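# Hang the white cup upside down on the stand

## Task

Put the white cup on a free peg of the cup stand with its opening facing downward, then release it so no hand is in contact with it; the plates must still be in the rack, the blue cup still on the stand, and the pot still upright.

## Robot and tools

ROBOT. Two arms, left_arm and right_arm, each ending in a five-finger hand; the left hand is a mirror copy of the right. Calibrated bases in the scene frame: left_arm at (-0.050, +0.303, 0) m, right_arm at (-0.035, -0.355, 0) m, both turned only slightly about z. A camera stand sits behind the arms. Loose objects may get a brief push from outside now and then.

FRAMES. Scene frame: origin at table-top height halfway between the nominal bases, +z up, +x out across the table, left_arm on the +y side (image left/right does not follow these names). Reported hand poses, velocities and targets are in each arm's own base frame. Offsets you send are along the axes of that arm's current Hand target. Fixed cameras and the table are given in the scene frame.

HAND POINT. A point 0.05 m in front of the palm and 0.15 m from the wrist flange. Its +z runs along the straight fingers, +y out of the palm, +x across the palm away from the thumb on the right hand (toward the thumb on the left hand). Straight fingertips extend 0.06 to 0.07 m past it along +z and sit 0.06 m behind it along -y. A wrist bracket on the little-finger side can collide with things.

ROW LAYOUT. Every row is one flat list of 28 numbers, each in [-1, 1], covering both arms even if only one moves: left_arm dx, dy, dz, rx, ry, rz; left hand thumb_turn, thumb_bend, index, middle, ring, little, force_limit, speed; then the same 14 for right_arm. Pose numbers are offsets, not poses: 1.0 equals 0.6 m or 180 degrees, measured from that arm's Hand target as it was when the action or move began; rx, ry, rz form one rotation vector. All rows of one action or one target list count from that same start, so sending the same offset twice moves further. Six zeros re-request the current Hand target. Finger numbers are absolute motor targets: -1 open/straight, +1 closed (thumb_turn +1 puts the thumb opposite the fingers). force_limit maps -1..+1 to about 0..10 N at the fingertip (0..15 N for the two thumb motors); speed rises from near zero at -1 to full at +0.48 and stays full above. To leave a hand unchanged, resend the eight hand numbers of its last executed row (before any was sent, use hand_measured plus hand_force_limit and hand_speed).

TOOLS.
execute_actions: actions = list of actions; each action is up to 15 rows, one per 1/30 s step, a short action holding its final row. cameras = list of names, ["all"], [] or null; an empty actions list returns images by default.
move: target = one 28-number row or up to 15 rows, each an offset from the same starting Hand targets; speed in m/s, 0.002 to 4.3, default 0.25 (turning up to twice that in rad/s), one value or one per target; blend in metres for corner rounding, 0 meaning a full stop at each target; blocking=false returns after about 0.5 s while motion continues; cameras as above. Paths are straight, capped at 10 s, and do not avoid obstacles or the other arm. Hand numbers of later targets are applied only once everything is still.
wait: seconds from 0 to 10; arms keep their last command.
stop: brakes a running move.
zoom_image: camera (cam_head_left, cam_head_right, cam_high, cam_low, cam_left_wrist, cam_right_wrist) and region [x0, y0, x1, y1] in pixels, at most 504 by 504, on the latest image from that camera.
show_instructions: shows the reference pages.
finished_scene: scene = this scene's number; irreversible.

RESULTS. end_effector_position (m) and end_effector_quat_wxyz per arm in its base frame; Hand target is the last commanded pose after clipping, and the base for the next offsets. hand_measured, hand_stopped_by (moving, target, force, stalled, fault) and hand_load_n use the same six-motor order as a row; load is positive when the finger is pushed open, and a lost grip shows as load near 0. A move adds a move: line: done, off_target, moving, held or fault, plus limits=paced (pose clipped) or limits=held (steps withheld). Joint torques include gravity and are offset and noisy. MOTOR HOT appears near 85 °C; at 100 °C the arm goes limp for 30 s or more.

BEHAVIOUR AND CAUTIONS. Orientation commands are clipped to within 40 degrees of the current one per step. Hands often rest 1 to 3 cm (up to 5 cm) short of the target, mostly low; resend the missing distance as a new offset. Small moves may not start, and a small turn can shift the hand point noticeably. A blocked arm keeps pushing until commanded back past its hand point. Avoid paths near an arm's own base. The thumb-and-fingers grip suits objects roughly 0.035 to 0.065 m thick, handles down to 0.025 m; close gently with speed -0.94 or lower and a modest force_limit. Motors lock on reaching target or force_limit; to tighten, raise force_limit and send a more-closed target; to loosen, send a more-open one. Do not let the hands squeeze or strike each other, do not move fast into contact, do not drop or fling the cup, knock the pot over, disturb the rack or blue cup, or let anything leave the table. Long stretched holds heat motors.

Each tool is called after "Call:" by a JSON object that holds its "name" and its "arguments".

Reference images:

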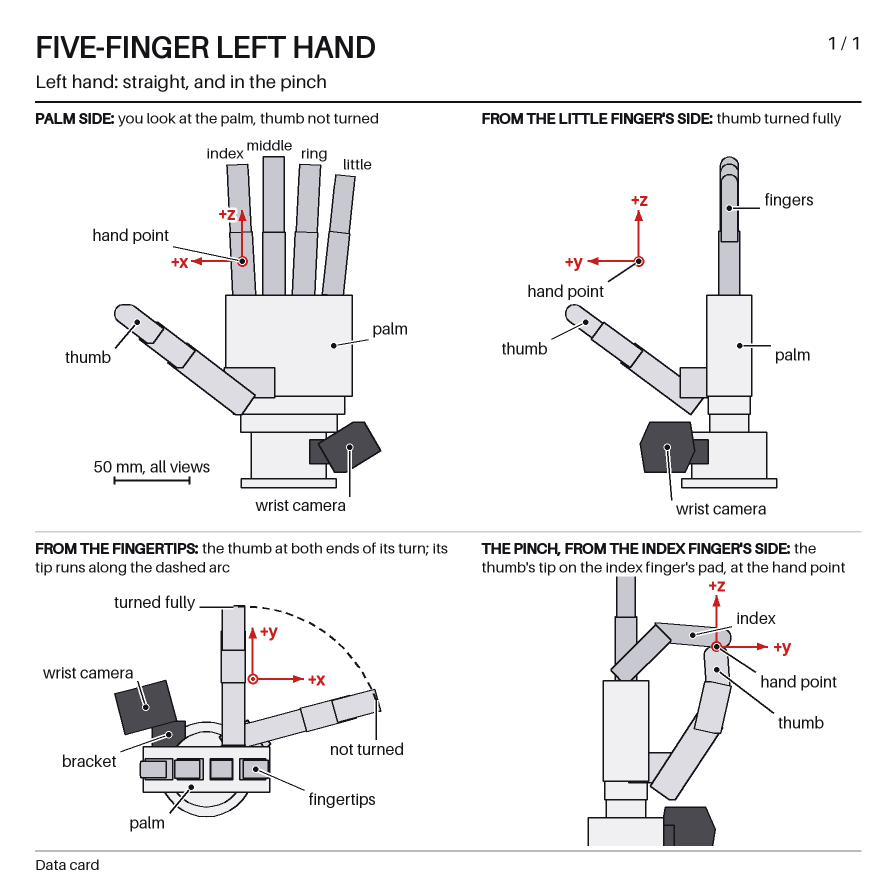

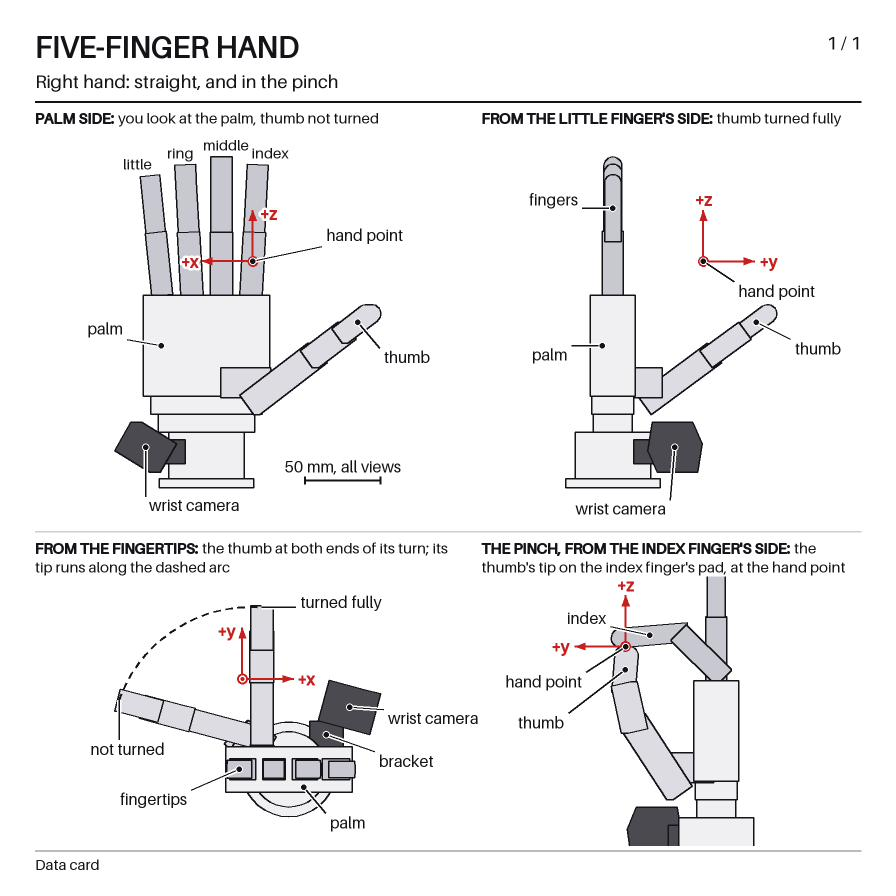

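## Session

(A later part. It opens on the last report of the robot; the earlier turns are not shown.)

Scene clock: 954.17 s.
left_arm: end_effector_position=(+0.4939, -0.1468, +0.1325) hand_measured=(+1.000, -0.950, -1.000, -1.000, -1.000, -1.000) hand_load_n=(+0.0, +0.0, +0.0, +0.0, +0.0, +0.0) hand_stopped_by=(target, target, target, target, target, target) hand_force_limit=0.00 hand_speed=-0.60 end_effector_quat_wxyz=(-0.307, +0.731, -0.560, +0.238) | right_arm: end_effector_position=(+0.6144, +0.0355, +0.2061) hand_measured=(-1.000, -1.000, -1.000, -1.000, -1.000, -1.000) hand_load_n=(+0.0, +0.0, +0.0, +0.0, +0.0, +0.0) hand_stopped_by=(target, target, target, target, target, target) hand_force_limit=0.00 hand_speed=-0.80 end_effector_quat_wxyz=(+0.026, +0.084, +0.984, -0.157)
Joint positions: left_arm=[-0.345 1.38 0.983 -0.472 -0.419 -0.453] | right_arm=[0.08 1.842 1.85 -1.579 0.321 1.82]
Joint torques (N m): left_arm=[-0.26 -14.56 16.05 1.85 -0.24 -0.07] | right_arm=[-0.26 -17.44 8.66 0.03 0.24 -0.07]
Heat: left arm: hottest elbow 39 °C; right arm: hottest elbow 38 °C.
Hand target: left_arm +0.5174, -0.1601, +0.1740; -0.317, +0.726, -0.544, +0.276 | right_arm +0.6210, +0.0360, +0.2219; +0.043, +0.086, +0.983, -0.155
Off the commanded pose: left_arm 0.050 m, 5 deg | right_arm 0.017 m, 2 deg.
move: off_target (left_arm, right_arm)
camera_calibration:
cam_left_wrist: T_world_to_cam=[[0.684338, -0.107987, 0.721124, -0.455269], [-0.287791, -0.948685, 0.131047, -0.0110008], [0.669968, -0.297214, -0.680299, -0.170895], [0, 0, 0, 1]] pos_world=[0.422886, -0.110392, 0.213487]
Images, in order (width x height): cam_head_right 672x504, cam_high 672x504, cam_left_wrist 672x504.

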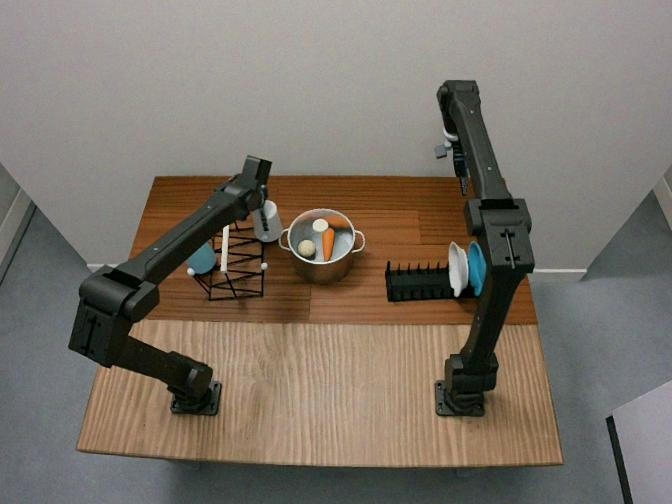

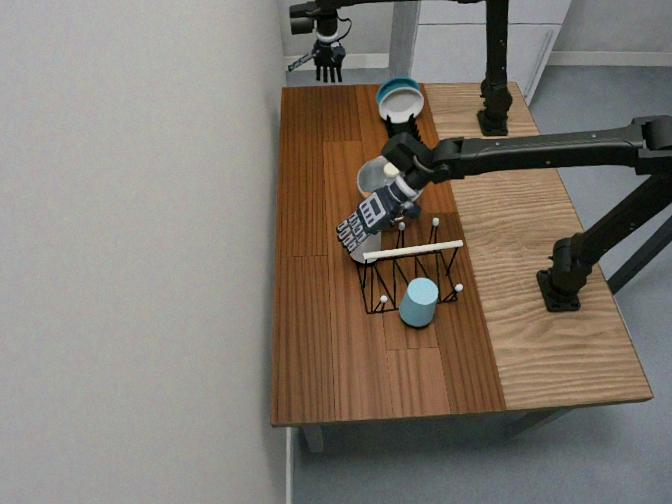

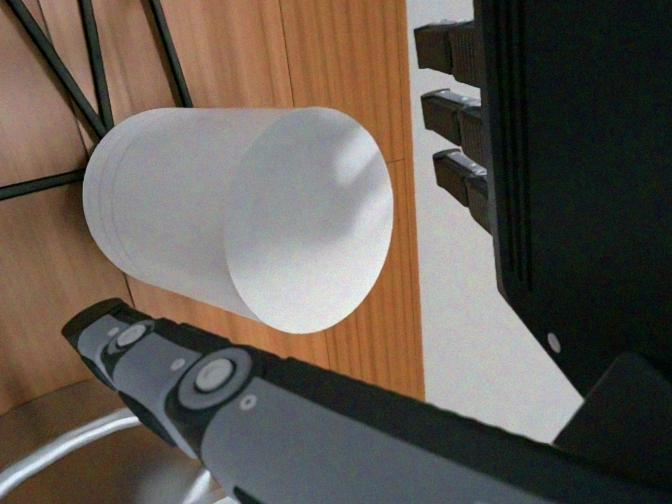

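Call:
{"name": "move", "arguments": {"target": [[0.0022,-0.0955,-0.0677,0,0,0,1,-0.95,-1,-1,-1,-1,0.0,-0.6,0,0,0,0,0,0,-1,-1,-1,-1,-1,-1,0,-0.8],[-0.013,-0.2015,-0.2272,0,0,0,1,-0.95,-1,-1,-1,-1,0.0,-0.6,0,0,0,0,0,0,-1,-1,-1,-1,-1,-1,0,-0.8]], "speed": [0.08,0.15], "blend": [0.02,0], "cameras": ["cam_left_wrist","cam_head_right","cam_high","cam_head_left"]}}

Call:
{"name": "zoom_image", "arguments": {"camera": "cam_head_right", "region": [180, 140, 350, 310]}}

Call:
{"name": "zoom_image", "arguments": {"camera": "cam_high", "region": [320, 140, 480, 300]}}

Scene clock: 980.50 s.
left_arm: end_effector_position=(+0.4785, -0.1412, +0.3163) hand_measured=(+1.000, -0.950, -1.000, -1.000, -1.000, -1.000) hand_load_n=(+0.0, +0.0, +0.0, +0.0, +0.0, +0.0) hand_stopped_by=(target, target, target, target, target, target) hand_force_limit=0.00 hand_speed=-0.60 end_effector_quat_wxyz=(-0.310, +0.730, -0.557, +0.246) | right_arm: end_effector_position=(+0.6144, +0.0355, +0.2061) hand_measured=(-1.000, -1.000, -1.000, -1.000, -1.000, -1.000) hand_load_n=(+0.0, +0.0, +0.0, +0.5, +0.0, +0.0) hand_stopped_by=(target, target, target, target, target, target) hand_force_limit=0.00 hand_speed=-0.80 end_effector_quat_wxyz=(+0.026, +0.084, +0.984, -0.157)
Joint positions: left_arm=[-0.345 1.253 1.351 -0.948 -0.419 -0.453] | right_arm=[0.08 1.842 1.85 -1.579 0.321 1.82]
Joint torques (N m): left_arm=[-0.26 -12.04 16.87 1.63 -0.25 -0.07] | right_arm=[-0.26 -17.44 8.65 0.03 0.24 -0.07]
Heat: left arm: hottest elbow 41 °C; right arm: hottest elbow 38 °C.
Hand target: left_arm +0.4880, -0.1494, +0.3536; -0.317, +0.726, -0.544, +0.276 | right_arm +0.6210, +0.0360, +0.2219; +0.043, +0.086, +0.983, -0.155
Off the commanded pose: left_arm 0.039 m, 4 deg | right_arm 0.017 m, 2 deg.
move: off_target (left_arm, right_arm)
camera_calibration:
cam_left_wrist: T_world_to_cam=[[0.67181, -0.10348, 0.73346, -0.573871], [-0.290033, -0.947881, 0.131922, -0.0332873], [0.681581, -0.301354, -0.666808, -0.044299], [0, 0, 0, 1]] pos_world=[0.406071, -0.104287, 0.395764]
Images, in order (width x height): cam_head_left 672x504, cam_head_right 672x504, cam_high 672x504, cam_left_wrist 672x504.

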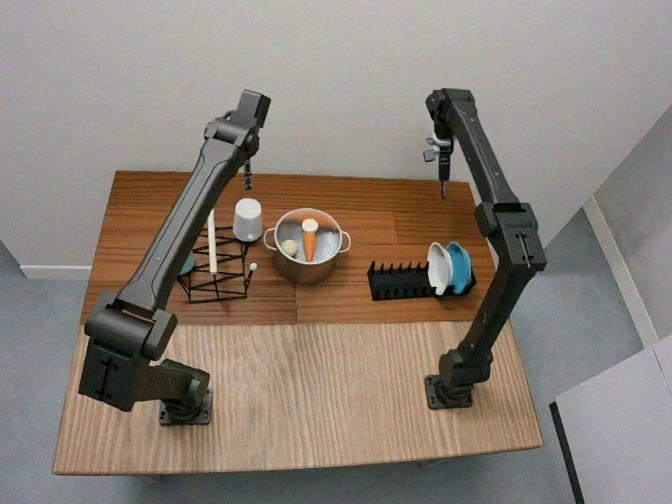

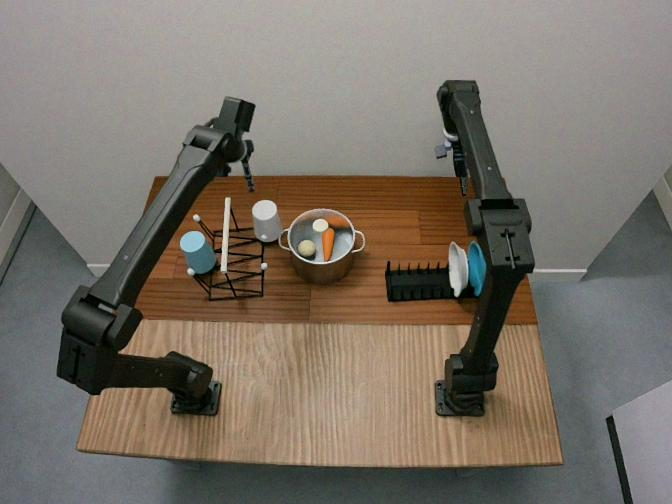

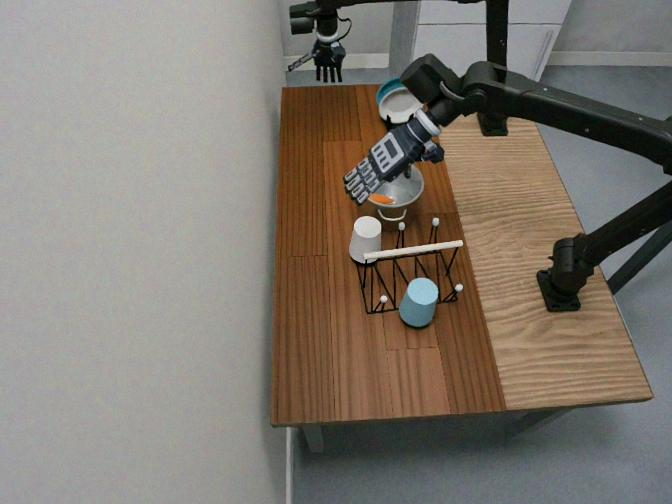

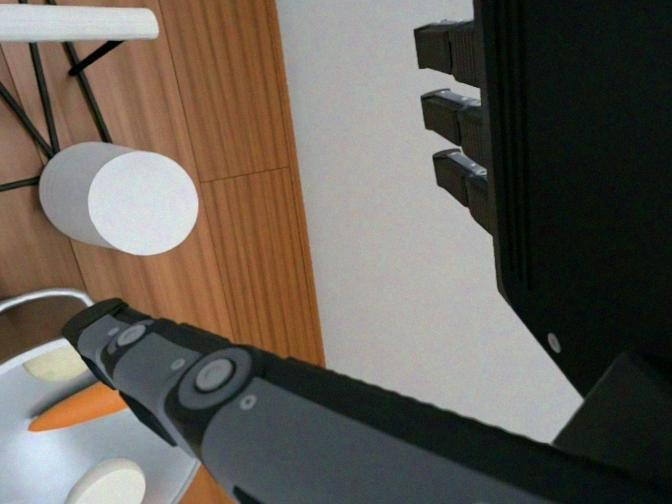

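Scaled by 2.965 from the camera's 672x504 image, which has a finer 960x720 frame.

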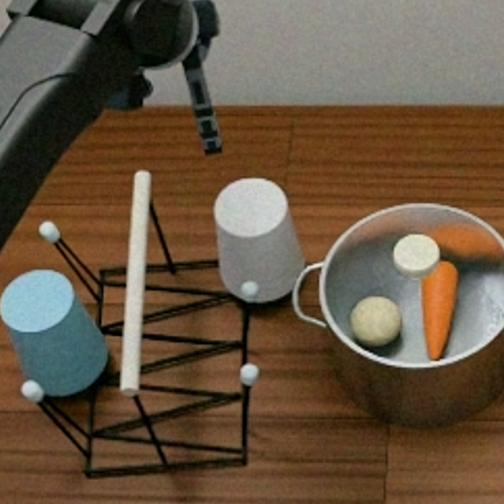

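Scaled by 3.150 from the camera's 672x504 image, which has a finer 960x720 frame.

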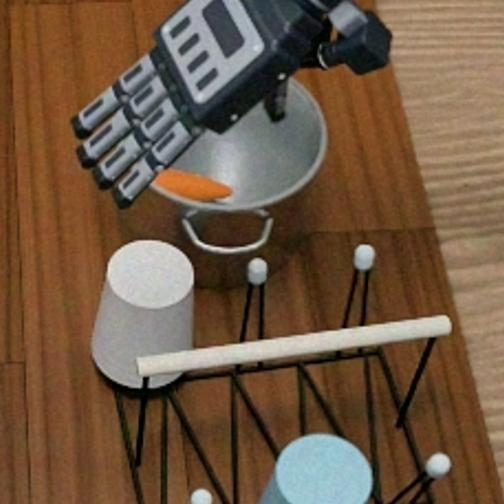

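Call:
{"name": "finished_scene", "arguments": {"scene": 1}}

The scene is finished: the task was done.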